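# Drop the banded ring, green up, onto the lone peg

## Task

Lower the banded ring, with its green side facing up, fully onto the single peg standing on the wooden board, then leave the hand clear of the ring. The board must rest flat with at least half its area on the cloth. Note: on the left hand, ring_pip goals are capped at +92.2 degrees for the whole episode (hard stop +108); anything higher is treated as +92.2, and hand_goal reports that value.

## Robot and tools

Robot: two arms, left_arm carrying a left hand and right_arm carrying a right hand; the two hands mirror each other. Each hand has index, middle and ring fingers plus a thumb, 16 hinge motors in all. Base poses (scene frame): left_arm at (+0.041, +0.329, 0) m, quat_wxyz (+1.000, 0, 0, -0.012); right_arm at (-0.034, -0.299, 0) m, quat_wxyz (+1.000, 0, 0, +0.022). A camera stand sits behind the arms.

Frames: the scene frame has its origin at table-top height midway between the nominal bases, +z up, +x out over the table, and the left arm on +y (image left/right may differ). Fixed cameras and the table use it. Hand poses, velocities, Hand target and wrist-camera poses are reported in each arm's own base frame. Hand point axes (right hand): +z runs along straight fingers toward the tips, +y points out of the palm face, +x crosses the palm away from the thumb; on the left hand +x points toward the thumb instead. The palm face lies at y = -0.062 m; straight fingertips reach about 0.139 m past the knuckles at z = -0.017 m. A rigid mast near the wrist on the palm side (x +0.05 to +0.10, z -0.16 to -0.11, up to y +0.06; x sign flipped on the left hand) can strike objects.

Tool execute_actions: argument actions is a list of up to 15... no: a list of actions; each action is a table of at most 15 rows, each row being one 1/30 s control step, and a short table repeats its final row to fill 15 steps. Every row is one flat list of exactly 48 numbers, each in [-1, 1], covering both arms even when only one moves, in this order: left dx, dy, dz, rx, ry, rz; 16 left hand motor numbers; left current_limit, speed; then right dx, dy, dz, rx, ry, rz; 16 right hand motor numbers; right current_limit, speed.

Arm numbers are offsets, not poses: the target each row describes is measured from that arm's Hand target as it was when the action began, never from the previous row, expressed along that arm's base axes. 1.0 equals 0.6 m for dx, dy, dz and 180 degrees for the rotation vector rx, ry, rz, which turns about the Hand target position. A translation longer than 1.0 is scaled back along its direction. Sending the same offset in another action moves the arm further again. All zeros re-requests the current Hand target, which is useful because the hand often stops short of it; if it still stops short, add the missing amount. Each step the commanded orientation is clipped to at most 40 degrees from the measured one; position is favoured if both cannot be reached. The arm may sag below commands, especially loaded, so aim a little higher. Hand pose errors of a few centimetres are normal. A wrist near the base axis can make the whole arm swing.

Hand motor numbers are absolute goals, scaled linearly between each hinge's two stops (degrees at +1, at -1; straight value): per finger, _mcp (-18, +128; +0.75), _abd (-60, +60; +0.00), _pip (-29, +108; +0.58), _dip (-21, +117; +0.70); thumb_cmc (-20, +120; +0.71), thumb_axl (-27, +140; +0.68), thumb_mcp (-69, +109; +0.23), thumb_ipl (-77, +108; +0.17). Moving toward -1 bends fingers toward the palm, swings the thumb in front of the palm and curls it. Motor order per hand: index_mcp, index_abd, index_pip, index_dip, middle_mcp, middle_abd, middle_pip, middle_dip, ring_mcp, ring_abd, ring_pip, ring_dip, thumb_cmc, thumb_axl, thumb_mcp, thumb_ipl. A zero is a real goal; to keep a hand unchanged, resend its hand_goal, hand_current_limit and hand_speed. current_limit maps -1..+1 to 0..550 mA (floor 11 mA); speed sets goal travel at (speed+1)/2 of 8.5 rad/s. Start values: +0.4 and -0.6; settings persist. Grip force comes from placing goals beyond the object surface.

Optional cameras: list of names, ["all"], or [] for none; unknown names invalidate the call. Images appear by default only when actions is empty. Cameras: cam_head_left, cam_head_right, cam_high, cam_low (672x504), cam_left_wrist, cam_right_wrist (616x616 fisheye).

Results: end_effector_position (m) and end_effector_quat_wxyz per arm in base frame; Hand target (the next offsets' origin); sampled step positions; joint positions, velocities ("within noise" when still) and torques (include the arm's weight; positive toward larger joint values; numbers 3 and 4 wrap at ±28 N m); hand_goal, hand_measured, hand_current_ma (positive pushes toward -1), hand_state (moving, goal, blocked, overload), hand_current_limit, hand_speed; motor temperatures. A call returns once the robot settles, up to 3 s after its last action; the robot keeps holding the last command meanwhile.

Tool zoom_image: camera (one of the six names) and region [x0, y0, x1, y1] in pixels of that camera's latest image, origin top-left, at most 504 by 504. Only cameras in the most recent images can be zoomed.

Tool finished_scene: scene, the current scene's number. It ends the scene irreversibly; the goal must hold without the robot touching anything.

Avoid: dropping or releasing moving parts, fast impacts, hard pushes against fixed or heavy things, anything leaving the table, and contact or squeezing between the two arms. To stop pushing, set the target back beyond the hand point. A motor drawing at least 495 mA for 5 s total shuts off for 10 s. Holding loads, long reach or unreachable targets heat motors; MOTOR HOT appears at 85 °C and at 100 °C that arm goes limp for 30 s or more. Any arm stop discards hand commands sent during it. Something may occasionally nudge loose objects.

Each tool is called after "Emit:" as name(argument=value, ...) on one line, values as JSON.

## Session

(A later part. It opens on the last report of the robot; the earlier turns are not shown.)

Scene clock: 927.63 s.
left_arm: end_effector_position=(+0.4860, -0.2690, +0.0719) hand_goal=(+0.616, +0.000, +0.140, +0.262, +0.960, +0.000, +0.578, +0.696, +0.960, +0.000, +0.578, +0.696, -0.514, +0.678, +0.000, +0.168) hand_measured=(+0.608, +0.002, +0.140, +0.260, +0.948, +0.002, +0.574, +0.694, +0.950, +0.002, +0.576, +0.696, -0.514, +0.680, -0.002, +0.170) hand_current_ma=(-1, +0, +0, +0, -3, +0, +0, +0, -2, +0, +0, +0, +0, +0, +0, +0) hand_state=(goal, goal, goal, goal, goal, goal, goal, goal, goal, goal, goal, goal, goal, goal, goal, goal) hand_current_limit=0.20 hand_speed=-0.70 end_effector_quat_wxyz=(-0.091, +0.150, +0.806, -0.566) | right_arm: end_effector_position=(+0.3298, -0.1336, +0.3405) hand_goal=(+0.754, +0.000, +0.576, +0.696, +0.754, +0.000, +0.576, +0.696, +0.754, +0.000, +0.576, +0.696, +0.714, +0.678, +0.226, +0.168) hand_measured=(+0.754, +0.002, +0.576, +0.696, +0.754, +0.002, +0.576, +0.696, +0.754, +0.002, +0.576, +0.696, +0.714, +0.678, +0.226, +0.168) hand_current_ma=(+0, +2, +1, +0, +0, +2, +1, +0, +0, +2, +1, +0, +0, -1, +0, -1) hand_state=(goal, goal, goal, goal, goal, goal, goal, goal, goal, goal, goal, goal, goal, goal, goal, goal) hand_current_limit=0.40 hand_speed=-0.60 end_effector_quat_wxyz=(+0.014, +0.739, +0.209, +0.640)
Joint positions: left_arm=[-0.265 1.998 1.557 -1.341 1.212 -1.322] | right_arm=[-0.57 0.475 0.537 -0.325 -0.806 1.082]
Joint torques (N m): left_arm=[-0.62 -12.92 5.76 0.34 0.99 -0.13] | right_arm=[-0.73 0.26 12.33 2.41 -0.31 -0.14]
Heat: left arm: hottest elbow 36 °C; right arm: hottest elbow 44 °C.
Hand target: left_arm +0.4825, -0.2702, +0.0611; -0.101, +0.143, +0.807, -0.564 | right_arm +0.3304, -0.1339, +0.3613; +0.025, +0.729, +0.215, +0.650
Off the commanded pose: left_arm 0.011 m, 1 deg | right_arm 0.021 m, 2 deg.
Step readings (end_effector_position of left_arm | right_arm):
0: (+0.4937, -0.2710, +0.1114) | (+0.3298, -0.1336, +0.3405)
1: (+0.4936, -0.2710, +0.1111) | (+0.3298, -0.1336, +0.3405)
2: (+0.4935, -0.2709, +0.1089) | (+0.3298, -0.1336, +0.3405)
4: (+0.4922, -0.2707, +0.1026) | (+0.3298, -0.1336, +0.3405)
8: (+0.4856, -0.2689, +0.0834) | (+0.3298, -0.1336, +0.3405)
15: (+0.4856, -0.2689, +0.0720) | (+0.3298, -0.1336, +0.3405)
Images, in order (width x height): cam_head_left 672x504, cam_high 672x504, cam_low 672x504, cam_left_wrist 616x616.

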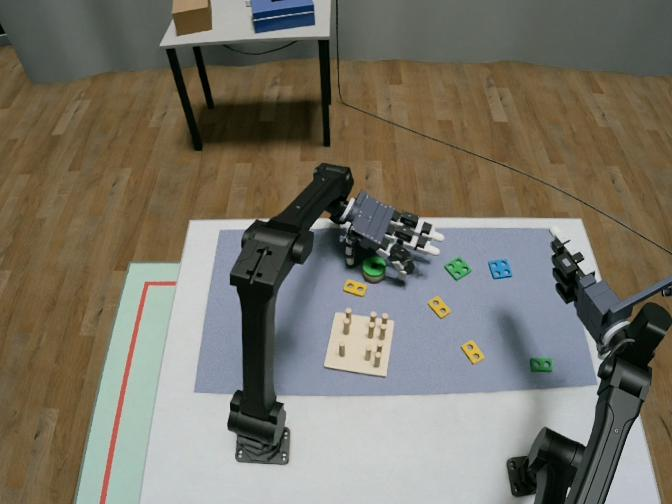

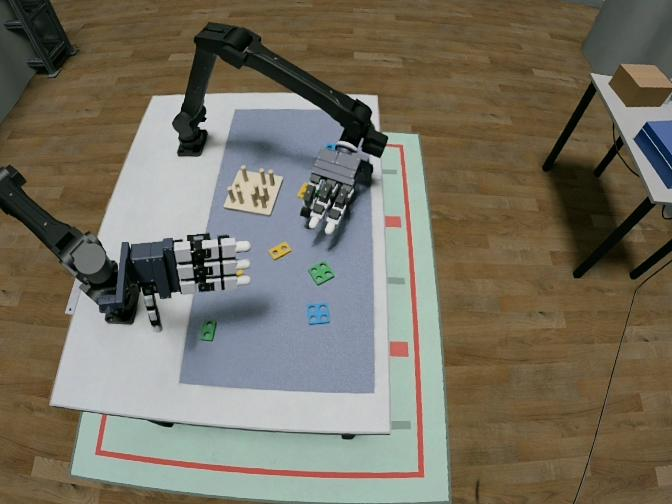

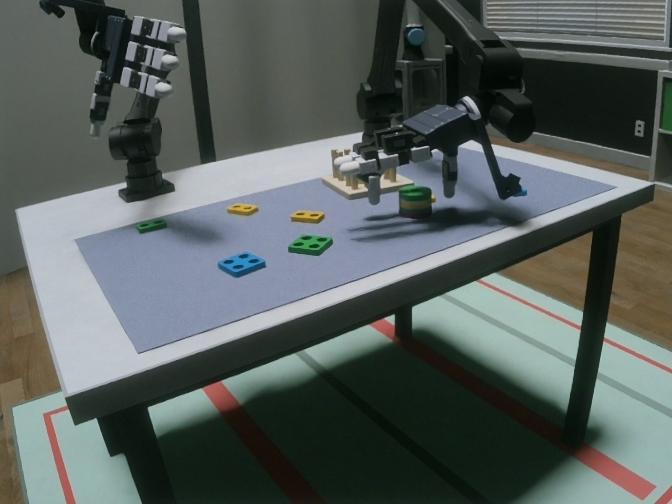

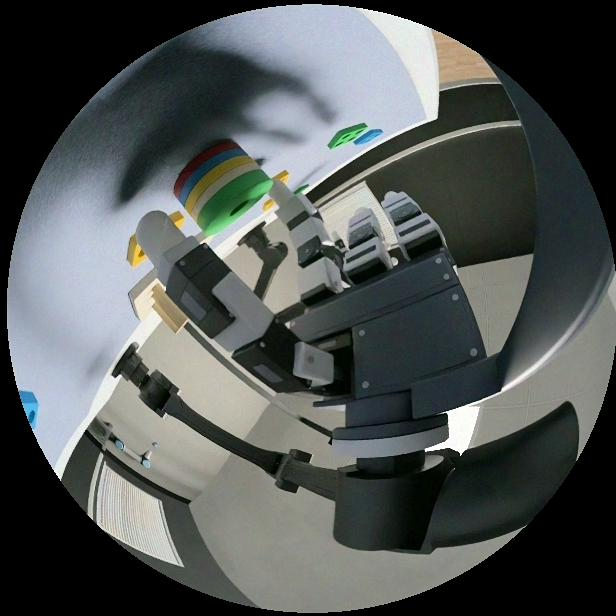

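Emit:
execute_actions(actions=[], cameras=["cam_head_left","cam_low","cam_left_wrist"])

Scene clock: 956.97 s.
left_arm: end_effector_position=(+0.4860, -0.2690, +0.0719) hand_goal=(+0.616, +0.000, +0.140, +0.262, +0.960, +0.000, +0.578, +0.696, +0.960, +0.000, +0.578, +0.696, -0.514, +0.678, +0.000, +0.168) hand_measured=(+0.608, +0.002, +0.140, +0.260, +0.948, +0.002, +0.574, +0.694, +0.950, +0.002, +0.576, +0.696, -0.514, +0.680, -0.002, +0.170) hand_current_ma=(-1, +0, +0, +0, -3, +0, +0, +0, -2, +0, +0, +0, +0, +0, +0, +0) hand_state=(goal, goal, goal, goal, goal, goal, goal, goal, goal, goal, goal, goal, goal, goal, goal, goal) hand_current_limit=0.20 hand_speed=-0.70 end_effector_quat_wxyz=(-0.091, +0.150, +0.806, -0.566) | right_arm: end_effector_position=(+0.3298, -0.1336, +0.3405) hand_goal=(+0.754, +0.000, +0.576, +0.696, +0.754, +0.000, +0.576, +0.696, +0.754, +0.000, +0.576, +0.696, +0.714, +0.678, +0.226, +0.168) hand_measured=(+0.754, +0.002, +0.576, +0.696, +0.754, +0.002, +0.576, +0.696, +0.754, +0.002, +0.576, +0.696, +0.714, +0.678, +0.226, +0.168) hand_current_ma=(+0, +2, +1, +0, +0, +2, +1, +0, +0, +2, +1, +0, +0, -1, +0, -1) hand_state=(goal, goal, goal, goal, goal, goal, goal, goal, goal, goal, goal, goal, goal, goal, goal, goal) hand_current_limit=0.40 hand_speed=-0.60 end_effector_quat_wxyz=(+0.014, +0.739, +0.209, +0.640)
Joint positions: left_arm=[-0.265 1.998 1.557 -1.341 1.212 -1.322] | right_arm=[-0.57 0.475 0.537 -0.325 -0.806 1.082]
Joint velocities: within noise
Joint torques (N m): left_arm=[-0.62 -13.04 5.74 0.28 0.99 -0.12] | right_arm=[-0.79 0.26 12.31 2.4 -0.31 -0.14]
Motor temperatures (°C): left_arm=[23 32 36 24 30 23] | right_arm=[27 28 44 25 22 25]
Heat: left arm: hottest elbow 36 °C; right arm: hottest elbow 44 °C.
Hand target: left_arm +0.4825, -0.2702, +0.0611; -0.101, +0.143, +0.807, -0.564 | right_arm +0.3304, -0.1339, +0.3613; +0.025, +0.729, +0.215, +0.650
Off the commanded pose: left_arm 0.011 m, 1 deg | right_arm 0.021 m, 2 deg.
Images, in order (width x height): cam_head_left 672x504, cam_low 672x504, cam_left_wrist 616x616.

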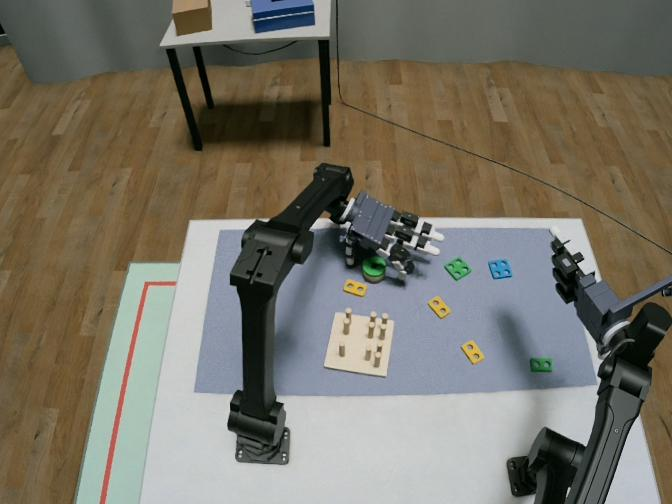

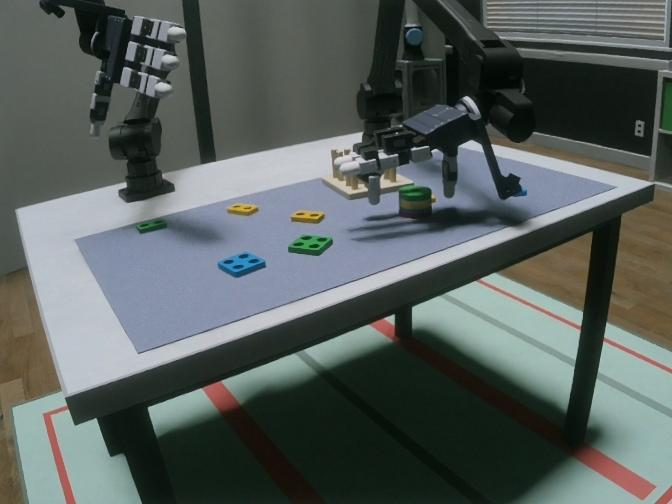

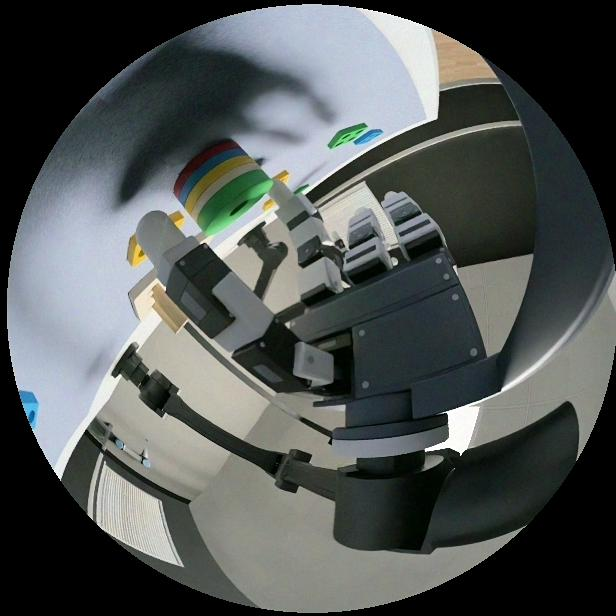

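Emit:
execute_actions(actions=[[[0,0,-0.022,0,0,0,0.616,0,0.139,0.261,0.959,0,0.577,0.696,0.959,0,0.577,0.696,-0.514,0.677,0,0.168,0.2,-0.7,0,0,0,0,0,0,0.754,0,0.576,0.696,0.754,0,0.576,0.696,0.754,0,0.576,0.696,0.714,0.678,0.226,0.168,0.4,-0.6]]], cameras=["cam_head_left","cam_low","cam_left_wrist"])

Emit:
zoom_image(camera="cam_head_left", region=[330, 210, 430, 310])

Emit:
zoom_image(camera="cam_low", region=[330, 130, 480, 243])

Scene clock: 968.23 s.
left_arm: end_effector_position=(+0.4878, -0.2695, +0.0643) hand_goal=(+0.616, +0.000, +0.140, +0.262, +0.960, +0.000, +0.578, +0.696, +0.960, +0.000, +0.578, +0.696, -0.514, +0.678, +0.000, +0.168) hand_measured=(+0.608, +0.002, +0.140, +0.260, +0.948, +0.002, +0.574, +0.694, +0.950, +0.002, +0.576, +0.696, -0.514, +0.680, -0.002, +0.170) hand_current_ma=(-1, +0, +0, +0, -3, +0, +0, +0, -2, +0, +0, +0, +0, +0, +0, +0) hand_state=(goal, goal, goal, goal, goal, goal, goal, goal, goal, goal, goal, goal, goal, goal, goal, goal) hand_current_limit=0.20 hand_speed=-0.70 end_effector_quat_wxyz=(-0.086, +0.153, +0.805, -0.566) | right_arm: end_effector_position=(+0.3298, -0.1336, +0.3405) hand_goal=(+0.754, +0.000, +0.576, +0.696, +0.754, +0.000, +0.576, +0.696, +0.754, +0.000, +0.576, +0.696, +0.714, +0.678, +0.226, +0.168) hand_measured=(+0.754, +0.002, +0.576, +0.696, +0.754, +0.002, +0.576, +0.696, +0.754, +0.002, +0.576, +0.696, +0.714, +0.678, +0.226, +0.168) hand_current_ma=(+0, +2, +1, +0, +0, +2, +1, +0, +0, +2, +1, +0, +0, -1, +0, -1) hand_state=(goal, goal, goal, goal, goal, goal, goal, goal, goal, goal, goal, goal, goal, goal, goal, goal) hand_current_limit=0.40 hand_speed=-0.60 end_effector_quat_wxyz=(+0.014, +0.739, +0.209, +0.640)
Joint positions: left_arm=[-0.265 2.005 1.548 -1.312 1.212 -1.322] | right_arm=[-0.57 0.475 0.537 -0.325 -0.806 1.082]
Joint torques (N m): left_arm=[-0.56 -12.34 5.52 0.35 0.99 -0.12] | right_arm=[-0.73 0.26 12.31 2.41 -0.31 -0.14]
Heat: left arm: hottest elbow 36 °C; right arm: hottest elbow 45 °C.
Hand target: left_arm +0.4825, -0.2702, +0.0479; -0.101, +0.143, +0.807, -0.564 | right_arm +0.3304, -0.1339, +0.3613; +0.025, +0.729, +0.215, +0.650
Off the commanded pose: left_arm 0.017 m, 2 deg | right_arm 0.021 m, 2 deg.
Step readings (end_effector_position of left_arm | right_arm):
0: (+0.4860, -0.2690, +0.0719) | (+0.3298, -0.1336, +0.3405)
1: (+0.4860, -0.2690, +0.0719) | (+0.3298, -0.1336, +0.3405)
2: (+0.4867, -0.2692, +0.0717) | (+0.3298, -0.1336, +0.3405)
4: (+0.4877, -0.2695, +0.0708) | (+0.3298, -0.1336, +0.3405)
8: (+0.4879, -0.2695, +0.0678) | (+0.3298, -0.1336, +0.3405)
15: (+0.4877, -0.2695, +0.0643) | (+0.3298, -0.1336, +0.3405)
Images, in order (width x height): cam_head_left 672x504, cam_low 672x504, cam_left_wrist 616x616.

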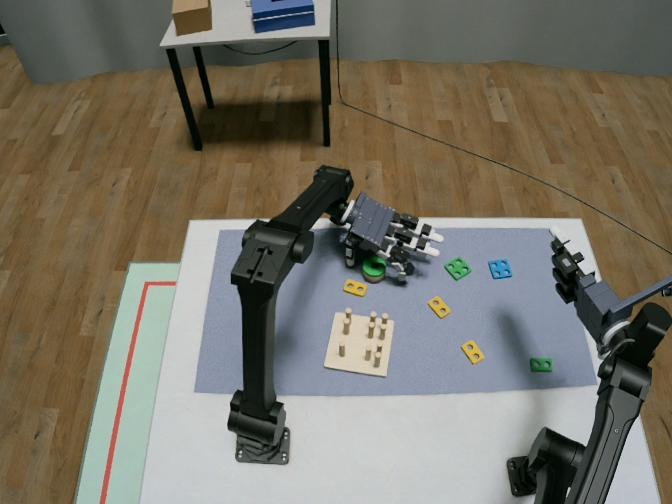

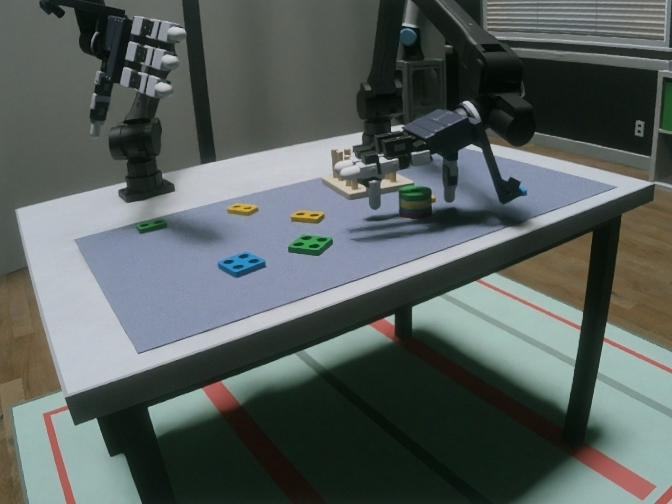

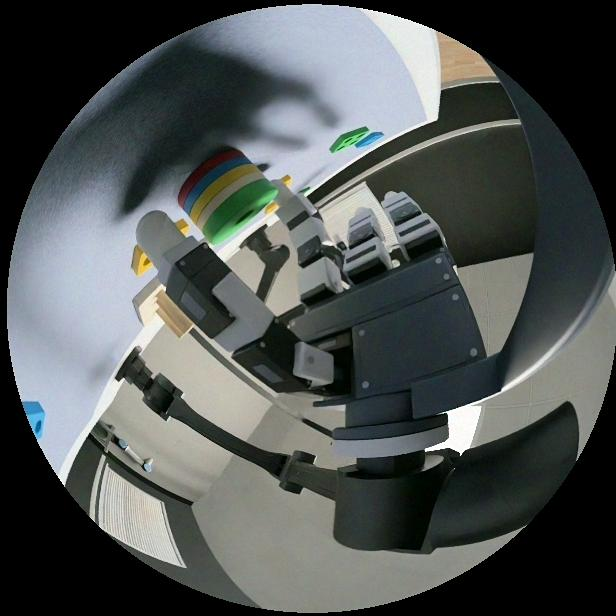

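Scaled by 5.040 from the camera's 672x504 image, which has a finer 960x720 frame.

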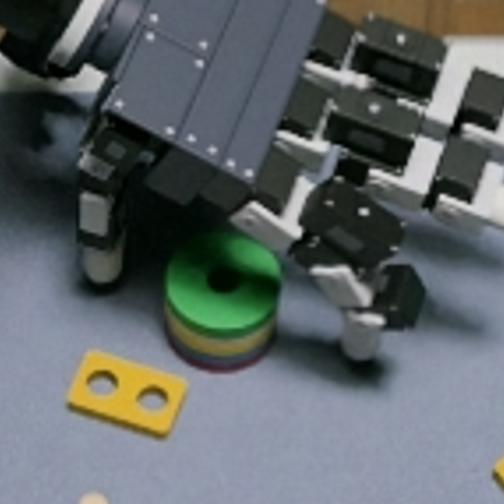

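Scaled by 3.360 from the camera's 672x504 image, which has a finer 960x720 frame.

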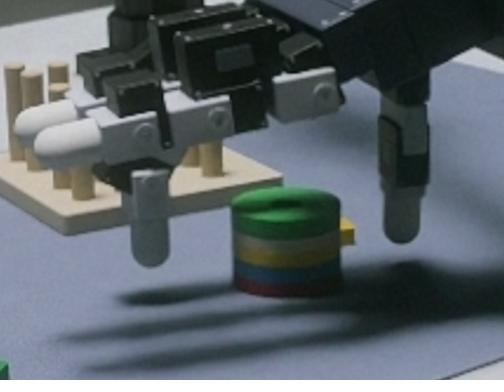

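Emit:
execute_actions(actions=[[[0.018,0,-0.004,0,0,0,0.616,0,0.139,0.261,0.959,0,0.577,0.696,0.959,0,0.577,0.696,-0.514,0.677,0,0.168,0.2,-0.7,0,0,0,0,0,0,0.754,0,0.576,0.696,0.754,0,0.576,0.696,0.754,0,0.576,0.696,0.714,0.678,0.226,0.168,0.4,-0.6]]], cameras=["cam_head_left","cam_low"])

Emit:
zoom_image(camera="cam_head_left", region=[330, 210, 430, 310])

Emit:
zoom_image(camera="cam_low", region=[330, 130, 480, 243])

Scene clock: 981.63 s.
left_arm: end_effector_position=(+0.4851, -0.2688, +0.0488) hand_goal=(+0.616, +0.000, +0.140, +0.262, +0.960, +0.000, +0.578, +0.696, +0.960, +0.000, +0.578, +0.696, -0.514, +0.678, +0.000, +0.168) hand_measured=(+0.608, +0.002, +0.140, +0.260, +0.948, +0.002, +0.574, +0.694, +0.950, +0.002, +0.576, +0.696, -0.518, +0.678, +0.000, +0.170) hand_current_ma=(-1, +0, +0, +0, -3, +0, +0, +0, -2, +0, +0, +0, +0, +0, +0, +0) hand_state=(goal, goal, goal, goal, goal, goal, goal, goal, goal, goal, goal, goal, goal, goal, goal, goal) hand_current_limit=0.20 hand_speed=-0.70 end_effector_quat_wxyz=(-0.100, +0.144, +0.806, -0.565) | right_arm: end_effector_position=(+0.3298, -0.1336, +0.3405) hand_goal=(+0.754, +0.000, +0.576, +0.696, +0.754, +0.000, +0.576, +0.696, +0.754, +0.000, +0.576, +0.696, +0.714, +0.678, +0.226, +0.168) hand_measured=(+0.754, +0.002, +0.576, +0.696, +0.754, +0.002, +0.576, +0.696, +0.754, +0.002, +0.576, +0.696, +0.714, +0.678, +0.226, +0.168) hand_current_ma=(+0, +2, +1, +0, +0, +2, +1, +0, +0, +2, +1, +0, +0, -1, +0, -1) hand_state=(goal, goal, goal, goal, goal, goal, goal, goal, goal, goal, goal, goal, goal, goal, goal, goal) hand_current_limit=0.40 hand_speed=-0.60 end_effector_quat_wxyz=(+0.014, +0.739, +0.209, +0.640)
Joint positions: left_arm=[-0.265 2.035 1.548 -1.315 1.212 -1.323] | right_arm=[-0.57 0.475 0.537 -0.325 -0.806 1.082]
Joint torques (N m): left_arm=[-0.21 -12.45 8.31 -0.38 0.95 -0.04] | right_arm=[-0.73 0.32 12.33 2.41 -0.31 -0.14]
Heat: left arm: hottest elbow 36 °C; right arm: hottest elbow 45 °C.
Hand target: left_arm +0.4934, -0.2702, +0.0455; -0.101, +0.143, +0.807, -0.564 | right_arm +0.3304, -0.1339, +0.3613; +0.025, +0.729, +0.215, +0.650
Off the commanded pose: left_arm 0.009 m, 0 deg | right_arm 0.021 m, 2 deg.
Step readings (end_effector_position of left_arm | right_arm):
0: (+0.4879, -0.2695, +0.0643) | (+0.3298, -0.1336, +0.3405)
1: (+0.4878, -0.2695, +0.0641) | (+0.3298, -0.1336, +0.3405)
2: (+0.4878, -0.2695, +0.0637) | (+0.3298, -0.1336, +0.3405)
4: (+0.4876, -0.2694, +0.0621) | (+0.3298, -0.1336, +0.3405)
8: (+0.4865, -0.2692, +0.0542) | (+0.3298, -0.1336, +0.3405)
15: (+0.4852, -0.2688, +0.0488) | (+0.3298, -0.1336, +0.3405)
Images, in order (width x height): cam_head_left 672x504, cam_low 672x504.

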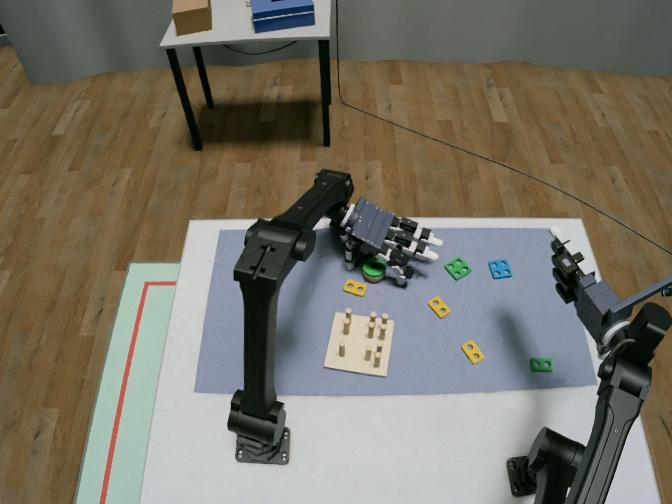

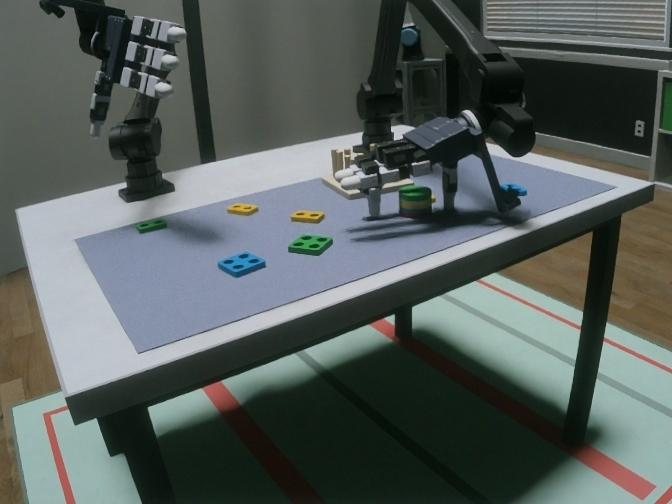

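Scaled by 5.040 from the camera's 672x504 image, which has a finer 960x720 frame.

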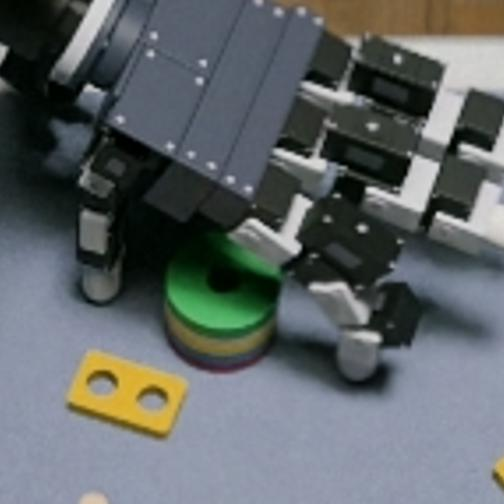

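Scaled by 3.360 from the camera's 672x504 image, which has a finer 960x720 frame.

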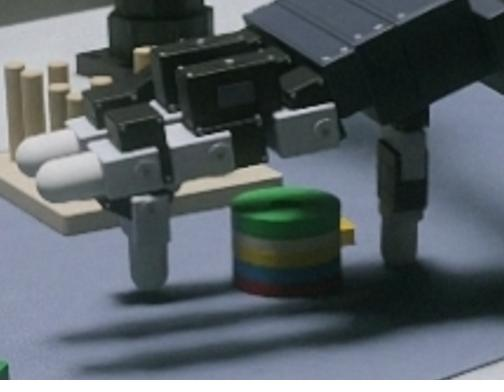

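Emit:
execute_actions(actions=[[[0.016,0,0.02,0,0,0,0.616,0,0.139,0.261,0.959,0,0.577,0.696,0.959,0,0.577,0.696,-0.514,0.677,0,0.168,0.2,-0.7,0,0,0,0,0,0,0.754,0,0.576,0.696,0.754,0,0.576,0.696,0.754,0,0.576,0.696,0.714,0.678,0.226,0.168,0.4,-0.6]]], cameras=["cam_head_left","cam_low"])

Emit:
zoom_image(camera="cam_head_left", region=[330, 210, 430, 310])

Emit:
zoom_image(camera="cam_low", region=[330, 130, 480, 243])

Scene clock: 986.77 s.
left_arm: end_effector_position=(+0.4882, -0.2696, +0.0585) hand_goal=(+0.616, +0.000, +0.140, +0.262, +0.960, +0.000, +0.578, +0.696, +0.960, +0.000, +0.578, +0.696, -0.514, +0.678, +0.000, +0.168) hand_measured=(+0.608, +0.002, +0.140, +0.260, +0.948, +0.002, +0.574, +0.694, +0.950, +0.002, +0.576, +0.696, -0.520, +0.678, +0.000, +0.170) hand_current_ma=(-1, +0, +0, +0, -3, +0, +0, +0, -2, +0, +0, +0, -1, +0, +0, +0) hand_state=(goal, goal, goal, goal, goal, goal, goal, goal, goal, goal, goal, goal, goal, goal, goal, goal) hand_current_limit=0.20 hand_speed=-0.70 end_effector_quat_wxyz=(-0.107, +0.138, +0.807, -0.564) | right_arm: end_effector_position=(+0.3298, -0.1336, +0.3405) hand_goal=(+0.754, +0.000, +0.576, +0.696, +0.754, +0.000, +0.576, +0.696, +0.754, +0.000, +0.576, +0.696, +0.714, +0.678, +0.226, +0.168) hand_measured=(+0.754, +0.002, +0.576, +0.696, +0.754, +0.002, +0.576, +0.696, +0.754, +0.002, +0.576, +0.696, +0.714, +0.678, +0.226, +0.168) hand_current_ma=(+0, +2, +1, +0, +0, +2, +1, +0, +0, +2, +1, +0, +0, -1, +0, -1) hand_state=(goal, goal, goal, goal, goal, goal, goal, goal, goal, goal, goal, goal, goal, goal, goal, goal) hand_current_limit=0.40 hand_speed=-0.60 end_effector_quat_wxyz=(+0.014, +0.739, +0.209, +0.640)
Joint positions: left_arm=[-0.265 2.041 1.583 -1.363 1.212 -1.323] | right_arm=[-0.57 0.475 0.537 -0.325 -0.806 1.082]
Joint torques (N m): left_arm=[0.26 -12.63 9.32 -0.5 0.89 0.04] | right_arm=[-0.79 0.32 12.34 2.4 -0.31 -0.14]
Heat: left arm: hottest elbow 37 °C; right arm: hottest elbow 45 °C.
Hand target: left_arm +0.5029, -0.2702, +0.0575; -0.101, +0.143, +0.807, -0.564 | right_arm +0.3304, -0.1339, +0.3613; +0.025, +0.729, +0.215, +0.650
Off the commanded pose: left_arm 0.015 m, 1 deg | right_arm 0.021 m, 2 deg.
Step readings (end_effector_position of left_arm | right_arm):
0: (+0.4851, -0.2688, +0.0488) | (+0.3298, -0.1336, +0.3405)
1: (+0.4850, -0.2687, +0.0488) | (+0.3298, -0.1336, +0.3405)
2: (+0.4850, -0.2687, +0.0497) | (+0.3298, -0.1336, +0.3405)
4: (+0.4851, -0.2688, +0.0516) | (+0.3298, -0.1336, +0.3405)
8: (+0.4878, -0.2695, +0.0567) | (+0.3298, -0.1336, +0.3405)
15: (+0.4891, -0.2699, +0.0603) | (+0.3298, -0.1336, +0.3405)
Images, in order (width x height): cam_head_left 672x504, cam_low 672x504.

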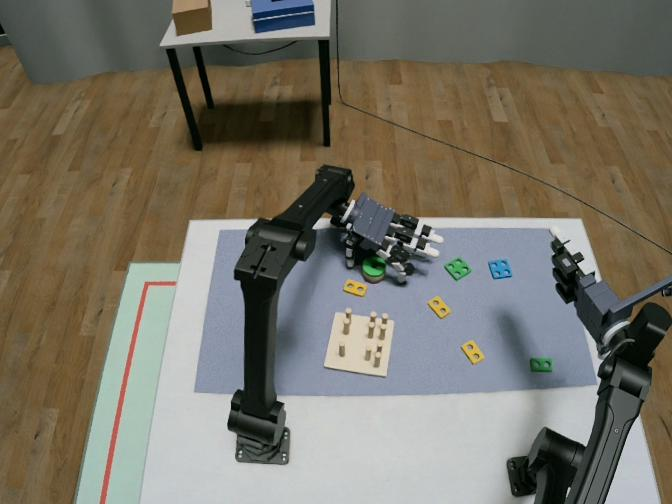

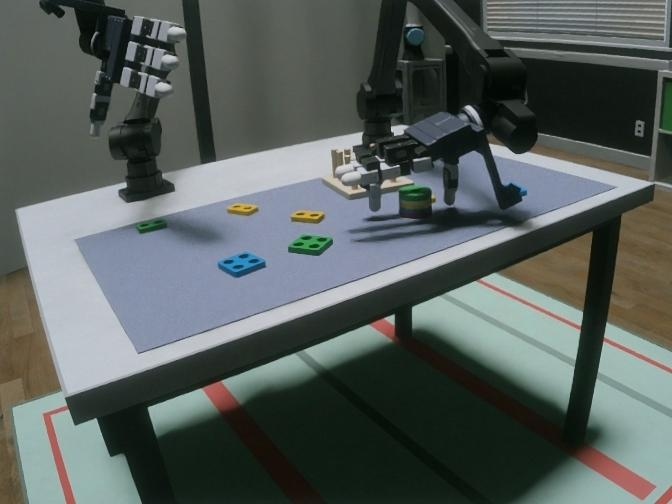

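Scaled by 5.040 from the camera's 672x504 image, which has a finer 960x720 frame.

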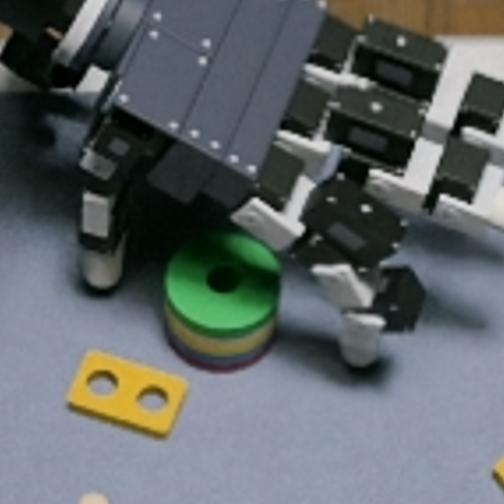

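Scaled by 3.360 from the camera's 672x504 image, which has a finer 960x720 frame.

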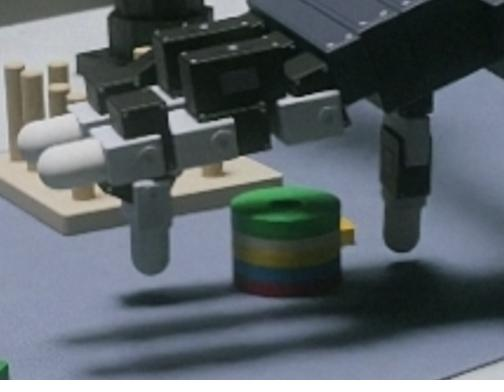

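Emit:
execute_actions(actions=[[[0.014,0,-0.002,0,0,0,0.616,0,0.139,0.261,0.959,0,0.577,0.696,0.959,0,0.577,0.696,-0.514,0.677,0,0.168,0.2,-0.7,0,0,0,0,0,0,0.754,0,0.576,0.696,0.754,0,0.576,0.696,0.754,0,0.576,0.696,0.714,0.678,0.226,0.168,0.4,-0.6]]], cameras=["cam_head_left"])

Emit:
zoom_image(camera="cam_head_left", region=[330, 210, 430, 310])

Scene clock: 993.60 s.
left_arm: end_effector_position=(+0.4955, -0.2716, +0.0579) hand_goal=(+0.616, +0.000, +0.140, +0.262, +0.960, +0.000, +0.578, +0.696, +0.960, +0.000, +0.578, +0.696, -0.514, +0.678, +0.000, +0.168) hand_measured=(+0.608, +0.002, +0.140, +0.260, +0.948, +0.002, +0.574, +0.694, +0.950, +0.002, +0.576, +0.696, -0.518, +0.678, +0.000, +0.170) hand_current_ma=(-1, +0, +0, +0, -3, +0, +0, +0, -2, +0, +0, +0, +0, +0, +0, +0) hand_state=(goal, goal, goal, goal, goal, goal, goal, goal, goal, goal, goal, goal, goal, goal, goal, goal) hand_current_limit=0.20 hand_speed=-0.70 end_effector_quat_wxyz=(-0.109, +0.139, +0.806, -0.564) | right_arm: end_effector_position=(+0.3298, -0.1336, +0.3405) hand_goal=(+0.754, +0.000, +0.576, +0.696, +0.754, +0.000, +0.576, +0.696, +0.754, +0.000, +0.576, +0.696, +0.714, +0.678, +0.226, +0.168) hand_measured=(+0.754, +0.002, +0.576, +0.696, +0.754, +0.002, +0.576, +0.696, +0.754, +0.002, +0.576, +0.696, +0.714, +0.678, +0.226, +0.168) hand_current_ma=(+0, +2, +1, +0, +0, +2, +1, +0, +0, +2, +1, +0, +0, -1, +0, -1) hand_state=(goal, goal, goal, goal, goal, goal, goal, goal, goal, goal, goal, goal, goal, goal, goal, goal) hand_current_limit=0.40 hand_speed=-0.60 end_effector_quat_wxyz=(+0.014, +0.739, +0.209, +0.640)
Joint positions: left_arm=[-0.265 2.063 1.618 -1.385 1.212 -1.314] | right_arm=[-0.57 0.475 0.537 -0.325 -0.806 1.082]
Joint torques (N m): left_arm=[0.5 -12.81 9.24 -0.46 0.85 0.05] | right_arm=[-0.73 0.32 12.31 2.39 -0.31 -0.14]
Heat: left arm: hottest elbow 36 °C; right arm: hottest elbow 45 °C.
Hand target: left_arm +0.5113, -0.2702, +0.0563; -0.101, +0.143, +0.807, -0.564 | right_arm +0.3304, -0.1339, +0.3613; +0.025, +0.729, +0.215, +0.650
Off the commanded pose: left_arm 0.016 m, 1 deg | right_arm 0.021 m, 2 deg.
Step readings (end_effector_position of left_arm | right_arm):
0: (+0.4882, -0.2696, +0.0585) | (+0.3298, -0.1336, +0.3405)
1: (+0.4883, -0.2696, +0.0584) | (+0.3298, -0.1336, +0.3405)
2: (+0.4884, -0.2697, +0.0585) | (+0.3298, -0.1336, +0.3405)
4: (+0.4905, -0.2702, +0.0590) | (+0.3298, -0.1336, +0.3405)
8: (+0.4952, -0.2715, +0.0588) | (+0.3298, -0.1336, +0.3405)
15: (+0.4952, -0.2715, +0.0576) | (+0.3298, -0.1336, +0.3405)
Images, in order (width x height): cam_head_left 672x504.

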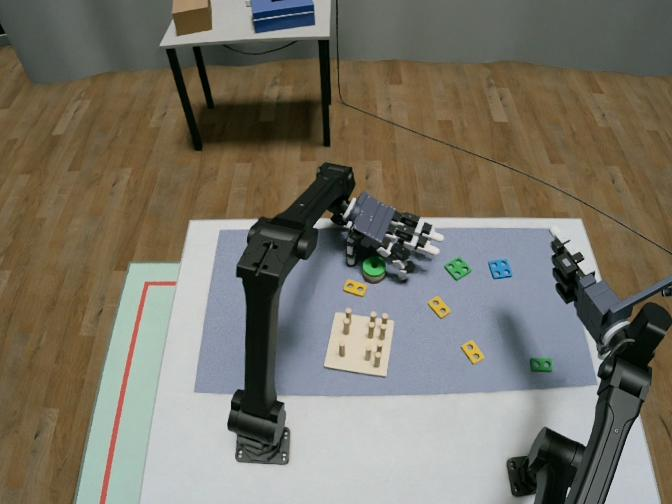

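Scaled by 5.040 from the camera's 672x504 image, which has a finer 960x720 frame.

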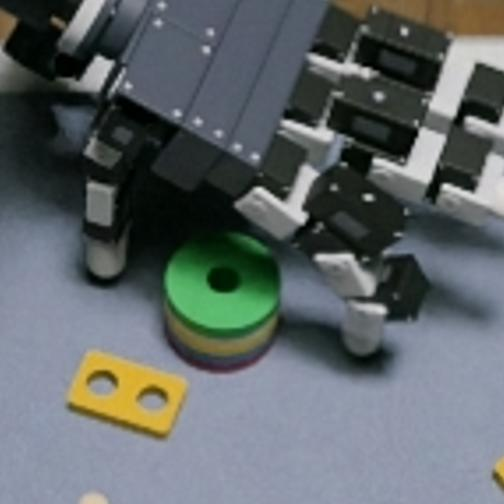

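Emit:
execute_actions(actions=[[[0,0,0,0,0,0,0.616,0,-0.153,0.22,0.959,0,0.577,0.696,0.959,0,0.577,0.696,-0.514,0.677,-0.15,0.168,0.2,-0.7,0,0,0,0,0,0,0.754,0,0.576,0.696,0.754,0,0.576,0.696,0.754,0,0.576,0.696,0.714,0.678,0.226,0.168,0.4,-0.6]]], cameras=["cam_head_left","cam_low"])

Emit:
zoom_image(camera="cam_head_left", region=[330, 210, 430, 310])

Emit:
zoom_image(camera="cam_low", region=[330, 130, 480, 243])

Scene clock: 998.07 s.
left_arm: end_effector_position=(+0.4957, -0.2716, +0.0580) hand_goal=(+0.616, +0.000, -0.152, +0.220, +0.960, +0.000, +0.578, +0.696, +0.960, +0.000, +0.578, +0.696, -0.514, +0.678, -0.150, +0.168) hand_measured=(+0.608, +0.002, -0.150, +0.222, +0.948, +0.002, +0.574, +0.694, +0.950, +0.002, +0.576, +0.696, -0.518, +0.678, -0.146, +0.170) hand_current_ma=(-1, +0, +0, +0, -3, +0, +0, +0, -2, +0, +0, +0, +0, +0, +0, +0) hand_state=(goal, goal, goal, goal, goal, goal, goal, goal, goal, goal, goal, goal, goal, goal, goal, goal) hand_current_limit=0.20 hand_speed=-0.70 end_effector_quat_wxyz=(-0.108, +0.140, +0.806, -0.565) | right_arm: end_effector_position=(+0.3298, -0.1336, +0.3405) hand_goal=(+0.754, +0.000, +0.576, +0.696, +0.754, +0.000, +0.576, +0.696, +0.754, +0.000, +0.576, +0.696, +0.714, +0.678, +0.226, +0.168) hand_measured=(+0.754, +0.002, +0.576, +0.696, +0.754, +0.002, +0.576, +0.696, +0.754, +0.002, +0.576, +0.696, +0.714, +0.678, +0.226, +0.168) hand_current_ma=(+0, +2, +1, +0, +0, +2, +1, +0, +0, +2, +1, +0, +0, -1, +0, -1) hand_state=(goal, goal, goal, goal, goal, goal, goal, goal, goal, goal, goal, goal, goal, goal, goal, goal) hand_current_limit=0.40 hand_speed=-0.60 end_effector_quat_wxyz=(+0.014, +0.739, +0.209, +0.640)
Joint positions: left_arm=[-0.265 2.063 1.618 -1.385 1.212 -1.313] | right_arm=[-0.57 0.475 0.537 -0.325 -0.806 1.082]
Joint torques (N m): left_arm=[0.5 -12.75 9.39 -0.51 0.85 0.06] | right_arm=[-0.67 0.26 12.33 2.41 -0.31 -0.14]
Heat: left arm: hottest elbow 37 °C; right arm: hottest elbow 45 °C.
Hand target: left_arm +0.5114, -0.2702, +0.0564; -0.101, +0.143, +0.807, -0.564 | right_arm +0.3304, -0.1339, +0.3613; +0.025, +0.729, +0.215, +0.650
Off the commanded pose: left_arm 0.016 m, 1 deg | right_arm 0.021 m, 2 deg.
Step readings (end_effector_position of left_arm | right_arm):
0: (+0.4956, -0.2716, +0.0580) | (+0.3298, -0.1336, +0.3405)
1: (+0.4956, -0.2716, +0.0580) | (+0.3298, -0.1336, +0.3405)
2: (+0.4956, -0.2716, +0.0580) | (+0.3298, -0.1336, +0.3405)
4: (+0.4956, -0.2716, +0.0580) | (+0.3298, -0.1336, +0.3405)
8: (+0.4957, -0.2716, +0.0580) | (+0.3298, -0.1336, +0.3405)
15: (+0.4957, -0.2716, +0.0580) | (+0.3298, -0.1336, +0.3405)
Images, in order (width x height): cam_head_left 672x504, cam_low 672x504.

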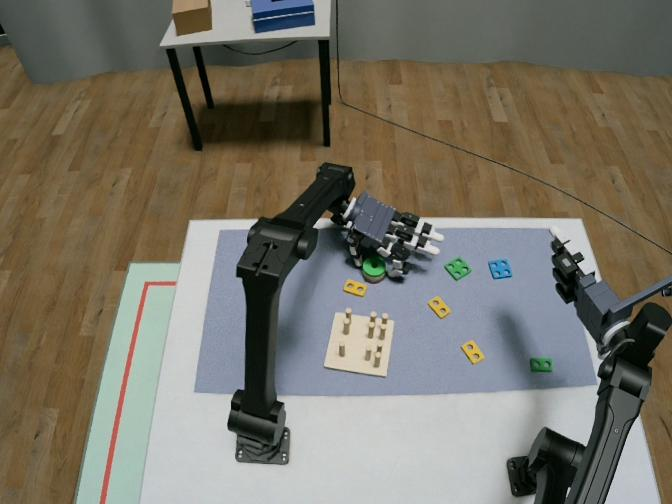

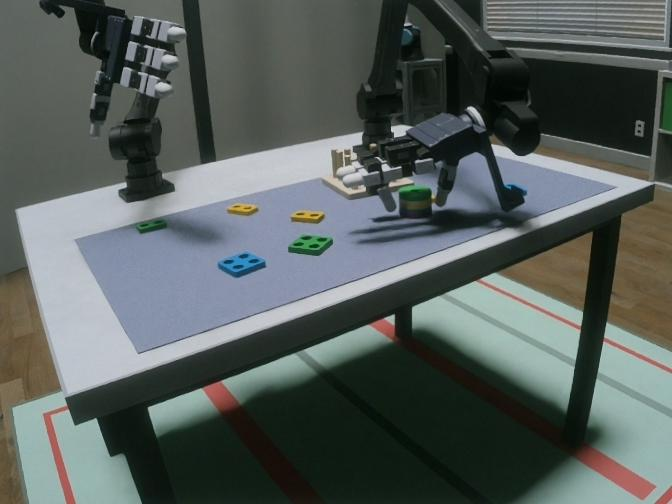

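Scaled by 5.040 from the camera's 672x504 image, which has a finer 960x720 frame.

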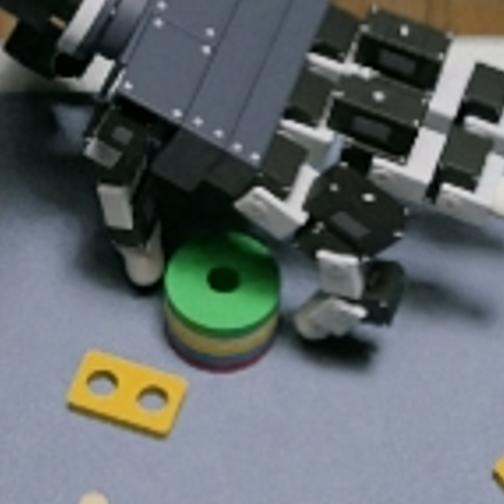

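Scaled by 3.360 from the camera's 672x504 image, which has a finer 960x720 frame.

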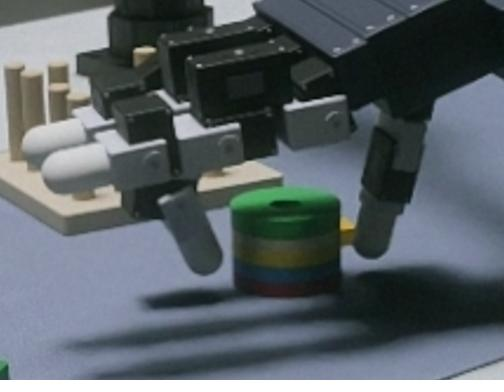

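Emit:
execute_actions(actions=[[[0.005,0,0.017,0,0,0,0.616,0,-0.153,0.22,0.959,0,0.577,0.696,0.959,0,0.577,0.696,-0.514,0.677,-0.13,0.168,0.2,-0.7,0,0,0,0,0,0,0.754,0,0.576,0.696,0.754,0,0.576,0.696,0.754,0,0.576,0.696,0.714,0.678,0.226,0.168,0.4,-0.6]]], cameras=["cam_head_left","cam_low"])

Emit:
zoom_image(camera="cam_head_left", region=[330, 210, 430, 310])

Emit:
zoom_image(camera="cam_low", region=[330, 130, 480, 243])

Scene clock: 1004.67 s.
left_arm: end_effector_position=(+0.4981, -0.2723, +0.0662) hand_goal=(+0.616, +0.000, -0.152, +0.220, +0.960, +0.000, +0.578, +0.696, +0.960, +0.000, +0.578, +0.696, -0.514, +0.678, -0.130, +0.168) hand_measured=(+0.608, +0.002, -0.150, +0.222, +0.948, +0.002, +0.574, +0.694, +0.950, +0.002, +0.576, +0.696, -0.518, +0.678, -0.132, +0.170) hand_current_ma=(-1, +0, +0, +0, -3, +0, +0, +0, -2, +0, +0, +0, +0, +0, +0, +0) hand_state=(goal, goal, goal, goal, goal, goal, goal, goal, goal, goal, goal, goal, goal, goal, goal, goal) hand_current_limit=0.20 hand_speed=-0.70 end_effector_quat_wxyz=(-0.110, +0.139, +0.806, -0.564) | right_arm: end_effector_position=(+0.3298, -0.1336, +0.3405) hand_goal=(+0.754, +0.000, +0.576, +0.696, +0.754, +0.000, +0.576, +0.696, +0.754, +0.000, +0.576, +0.696, +0.714, +0.678, +0.226, +0.168) hand_measured=(+0.754, +0.002, +0.576, +0.696, +0.754, +0.002, +0.576, +0.696, +0.754, +0.002, +0.576, +0.696, +0.714, +0.678, +0.226, +0.168) hand_current_ma=(+0, +2, +1, +0, +0, +2, +1, +0, +0, +2, +1, +0, +0, -1, +0, -1) hand_state=(goal, goal, goal, goal, goal, goal, goal, goal, goal, goal, goal, goal, goal, goal, goal, goal) hand_current_limit=0.40 hand_speed=-0.60 end_effector_quat_wxyz=(+0.014, +0.739, +0.209, +0.640)
Joint positions: left_arm=[-0.265 2.063 1.642 -1.415 1.212 -1.31] | right_arm=[-0.57 0.475 0.537 -0.325 -0.806 1.082]
Joint torques (N m): left_arm=[0.56 -13.16 9.46 -0.54 0.84 0.07] | right_arm=[-0.85 0.38 12.33 2.4 -0.31 -0.14]
Heat: left arm: hottest elbow 37 °C; right arm: hottest elbow 45 °C.
Hand target: left_arm +0.5143, -0.2702, +0.0665; -0.101, +0.143, +0.807, -0.565 | right_arm +0.3304, -0.1339, +0.3613; +0.025, +0.729, +0.215, +0.650
Off the commanded pose: left_arm 0.016 m, 1 deg | right_arm 0.021 m, 2 deg.
Step readings (end_effector_position of left_arm | right_arm):
0: (+0.4957, -0.2716, +0.0580) | (+0.3298, -0.1336, +0.3405)
1: (+0.4957, -0.2716, +0.0580) | (+0.3298, -0.1336, +0.3405)
2: (+0.4955, -0.2716, +0.0585) | (+0.3298, -0.1336, +0.3405)
4: (+0.4956, -0.2716, +0.0601) | (+0.3298, -0.1336, +0.3405)
8: (+0.4978, -0.2722, +0.0642) | (+0.3298, -0.1336, +0.3405)
15: (+0.4983, -0.2724, +0.0661) | (+0.3298, -0.1336, +0.3405)
Images, in order (width x height): cam_head_left 672x504, cam_low 672x504.

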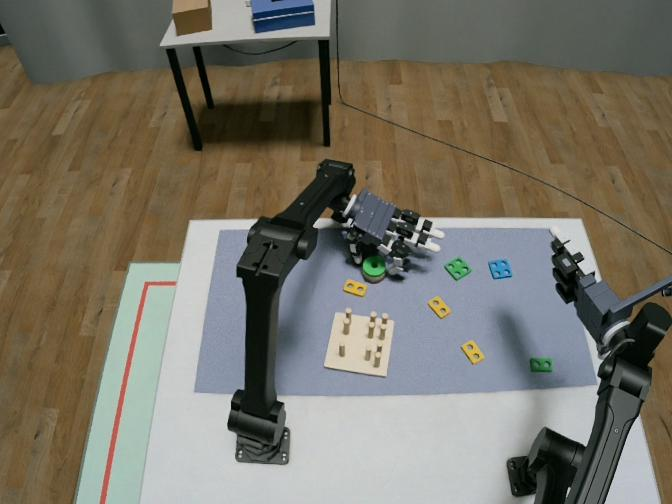

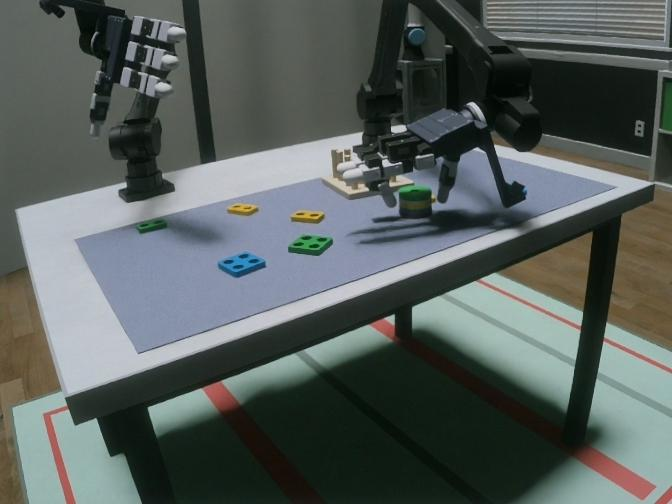

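Scaled by 5.040 from the camera's 672x504 image, which has a finer 960x720 frame.

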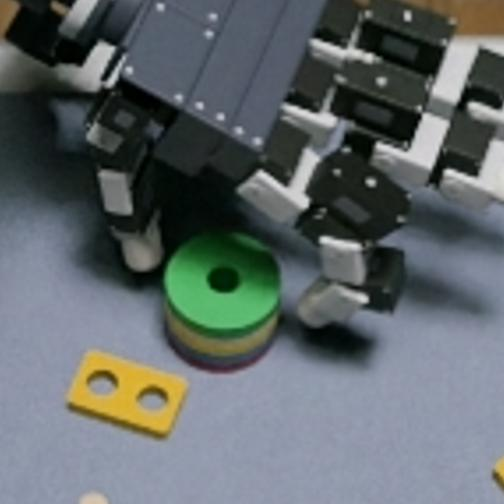

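Scaled by 3.360 from the camera's 672x504 image, which has a finer 960x720 frame.

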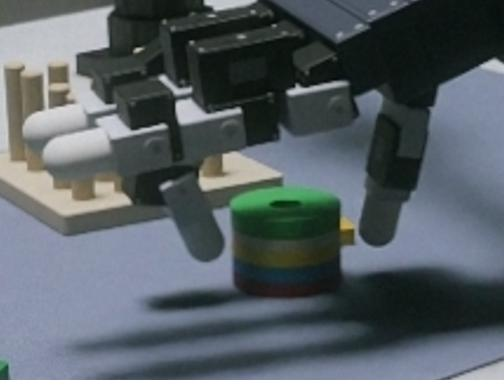

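Emit:
execute_actions(actions=[[[-0.003,0,0,0,0,0,0.616,0,-0.30,0.2,0.959,0,0.577,0.696,0.959,0,0.577,0.696,-0.514,0.677,-0.18,0.168,0.2,-0.8,0,0,0,0,0,0,0.754,0,0.576,0.696,0.754,0,0.576,0.696,0.754,0,0.576,0.696,0.714,0.678,0.226,0.168,0.4,-0.6]]], cameras=["cam_head_left","cam_low"])

Emit:
zoom_image(camera="cam_head_left", region=[330, 210, 430, 310])

Emit:
zoom_image(camera="cam_low", region=[330, 130, 480, 243])

Scene clock: 1010.27 s.
left_arm: end_effector_position=(+0.4980, -0.2723, +0.0662) hand_goal=(+0.616, +0.000, -0.300, +0.200, +0.960, +0.000, +0.578, +0.696, +0.960, +0.000, +0.578, +0.696, -0.514, +0.678, -0.180, +0.168) hand_measured=(+0.608, +0.002, -0.288, +0.204, +0.948, +0.002, +0.574, +0.694, +0.950, +0.002, +0.576, +0.696, -0.518, +0.678, -0.176, +0.170) hand_current_ma=(-1, +0, +2, +0, -3, +0, +0, +0, -2, +0, +0, +0, +0, +0, +0, +0) hand_state=(goal, goal, goal, goal, goal, goal, goal, goal, goal, goal, goal, goal, goal, goal, goal, goal) hand_current_limit=0.20 hand_speed=-0.80 end_effector_quat_wxyz=(-0.110, +0.139, +0.806, -0.564) | right_arm: end_effector_position=(+0.3298, -0.1336, +0.3405) hand_goal=(+0.754, +0.000, +0.576, +0.696, +0.754, +0.000, +0.576, +0.696, +0.754, +0.000, +0.576, +0.696, +0.714, +0.678, +0.226, +0.168) hand_measured=(+0.754, +0.002, +0.576, +0.696, +0.754, +0.002, +0.576, +0.696, +0.754, +0.002, +0.576, +0.696, +0.714, +0.678, +0.226, +0.168) hand_current_ma=(+0, +2, +1, +0, +0, +2, +1, +0, +0, +2, +1, +0, +0, -1, +0, -1) hand_state=(goal, goal, goal, goal, goal, goal, goal, goal, goal, goal, goal, goal, goal, goal, goal, goal) hand_current_limit=0.40 hand_speed=-0.60 end_effector_quat_wxyz=(+0.014, +0.739, +0.209, +0.640)
Joint positions: left_arm=[-0.265 2.063 1.642 -1.416 1.212 -1.31] | right_arm=[-0.57 0.475 0.537 -0.325 -0.806 1.082]
Joint torques (N m): left_arm=[0.56 -13.33 8.99 -0.39 0.85 0.05] | right_arm=[-0.73 0.32 12.3 2.4 -0.3 -0.14]
Heat: left arm: hottest elbow 39 °C; right arm: hottest elbow 45 °C.
Hand target: left_arm +0.5125, -0.2702, +0.0665; -0.101, +0.143, +0.807, -0.565 | right_arm +0.3304, -0.1339, +0.3613; +0.025, +0.729, +0.215, +0.650
Off the commanded pose: left_arm 0.015 m, 1 deg | right_arm 0.021 m, 2 deg.
Step readings (end_effector_position of left_arm | right_arm):
0: (+0.4980, -0.2723, +0.0662) | (+0.3298, -0.1336, +0.3405)
1: (+0.4980, -0.2723, +0.0662) | (+0.3298, -0.1336, +0.3405)
2: (+0.4980, -0.2723, +0.0662) | (+0.3298, -0.1336, +0.3405)
4: (+0.4980, -0.2723, +0.0662) | (+0.3298, -0.1336, +0.3405)
8: (+0.4980, -0.2723, +0.0662) | (+0.3298, -0.1336, +0.3405)
15: (+0.4980, -0.2723, +0.0662) | (+0.3298, -0.1336, +0.3405)
Images, in order (width x height): cam_head_left 672x504, cam_low 672x504.

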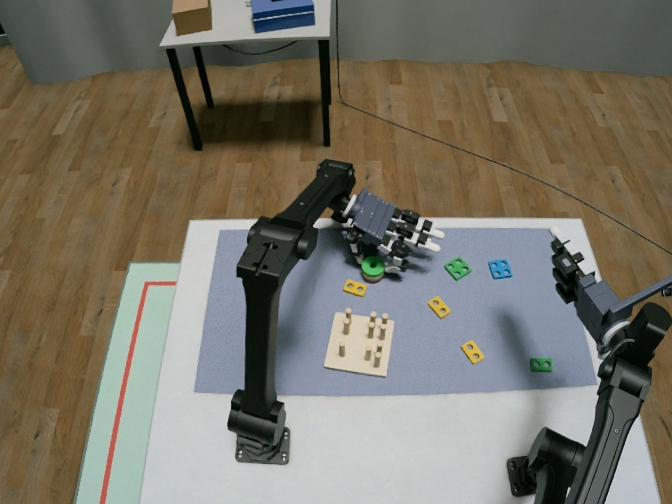

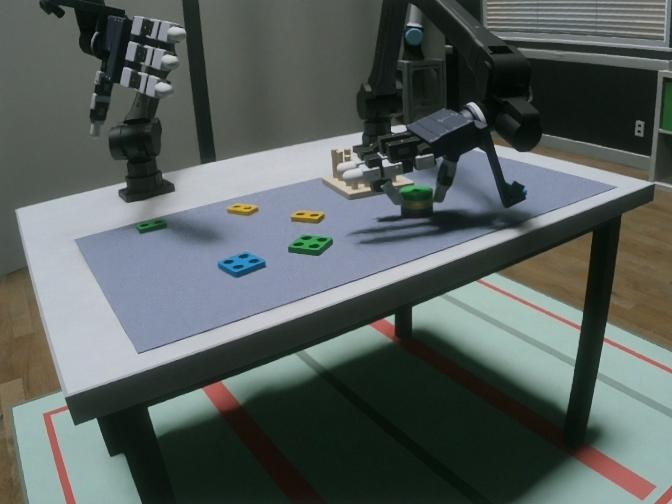

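Scaled by 5.040 from the camera's 672x504 image, which has a finer 960x720 frame.

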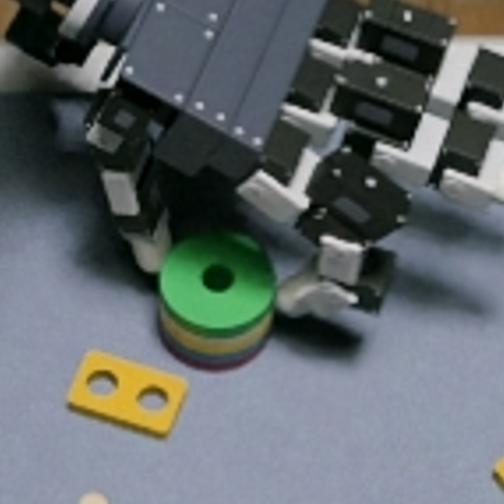

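Scaled by 3.360 from the camera's 672x504 image, which has a finer 960x720 frame.

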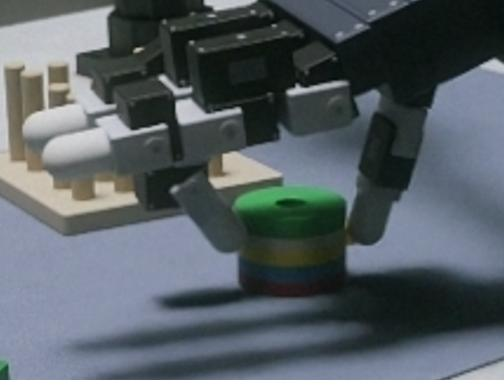

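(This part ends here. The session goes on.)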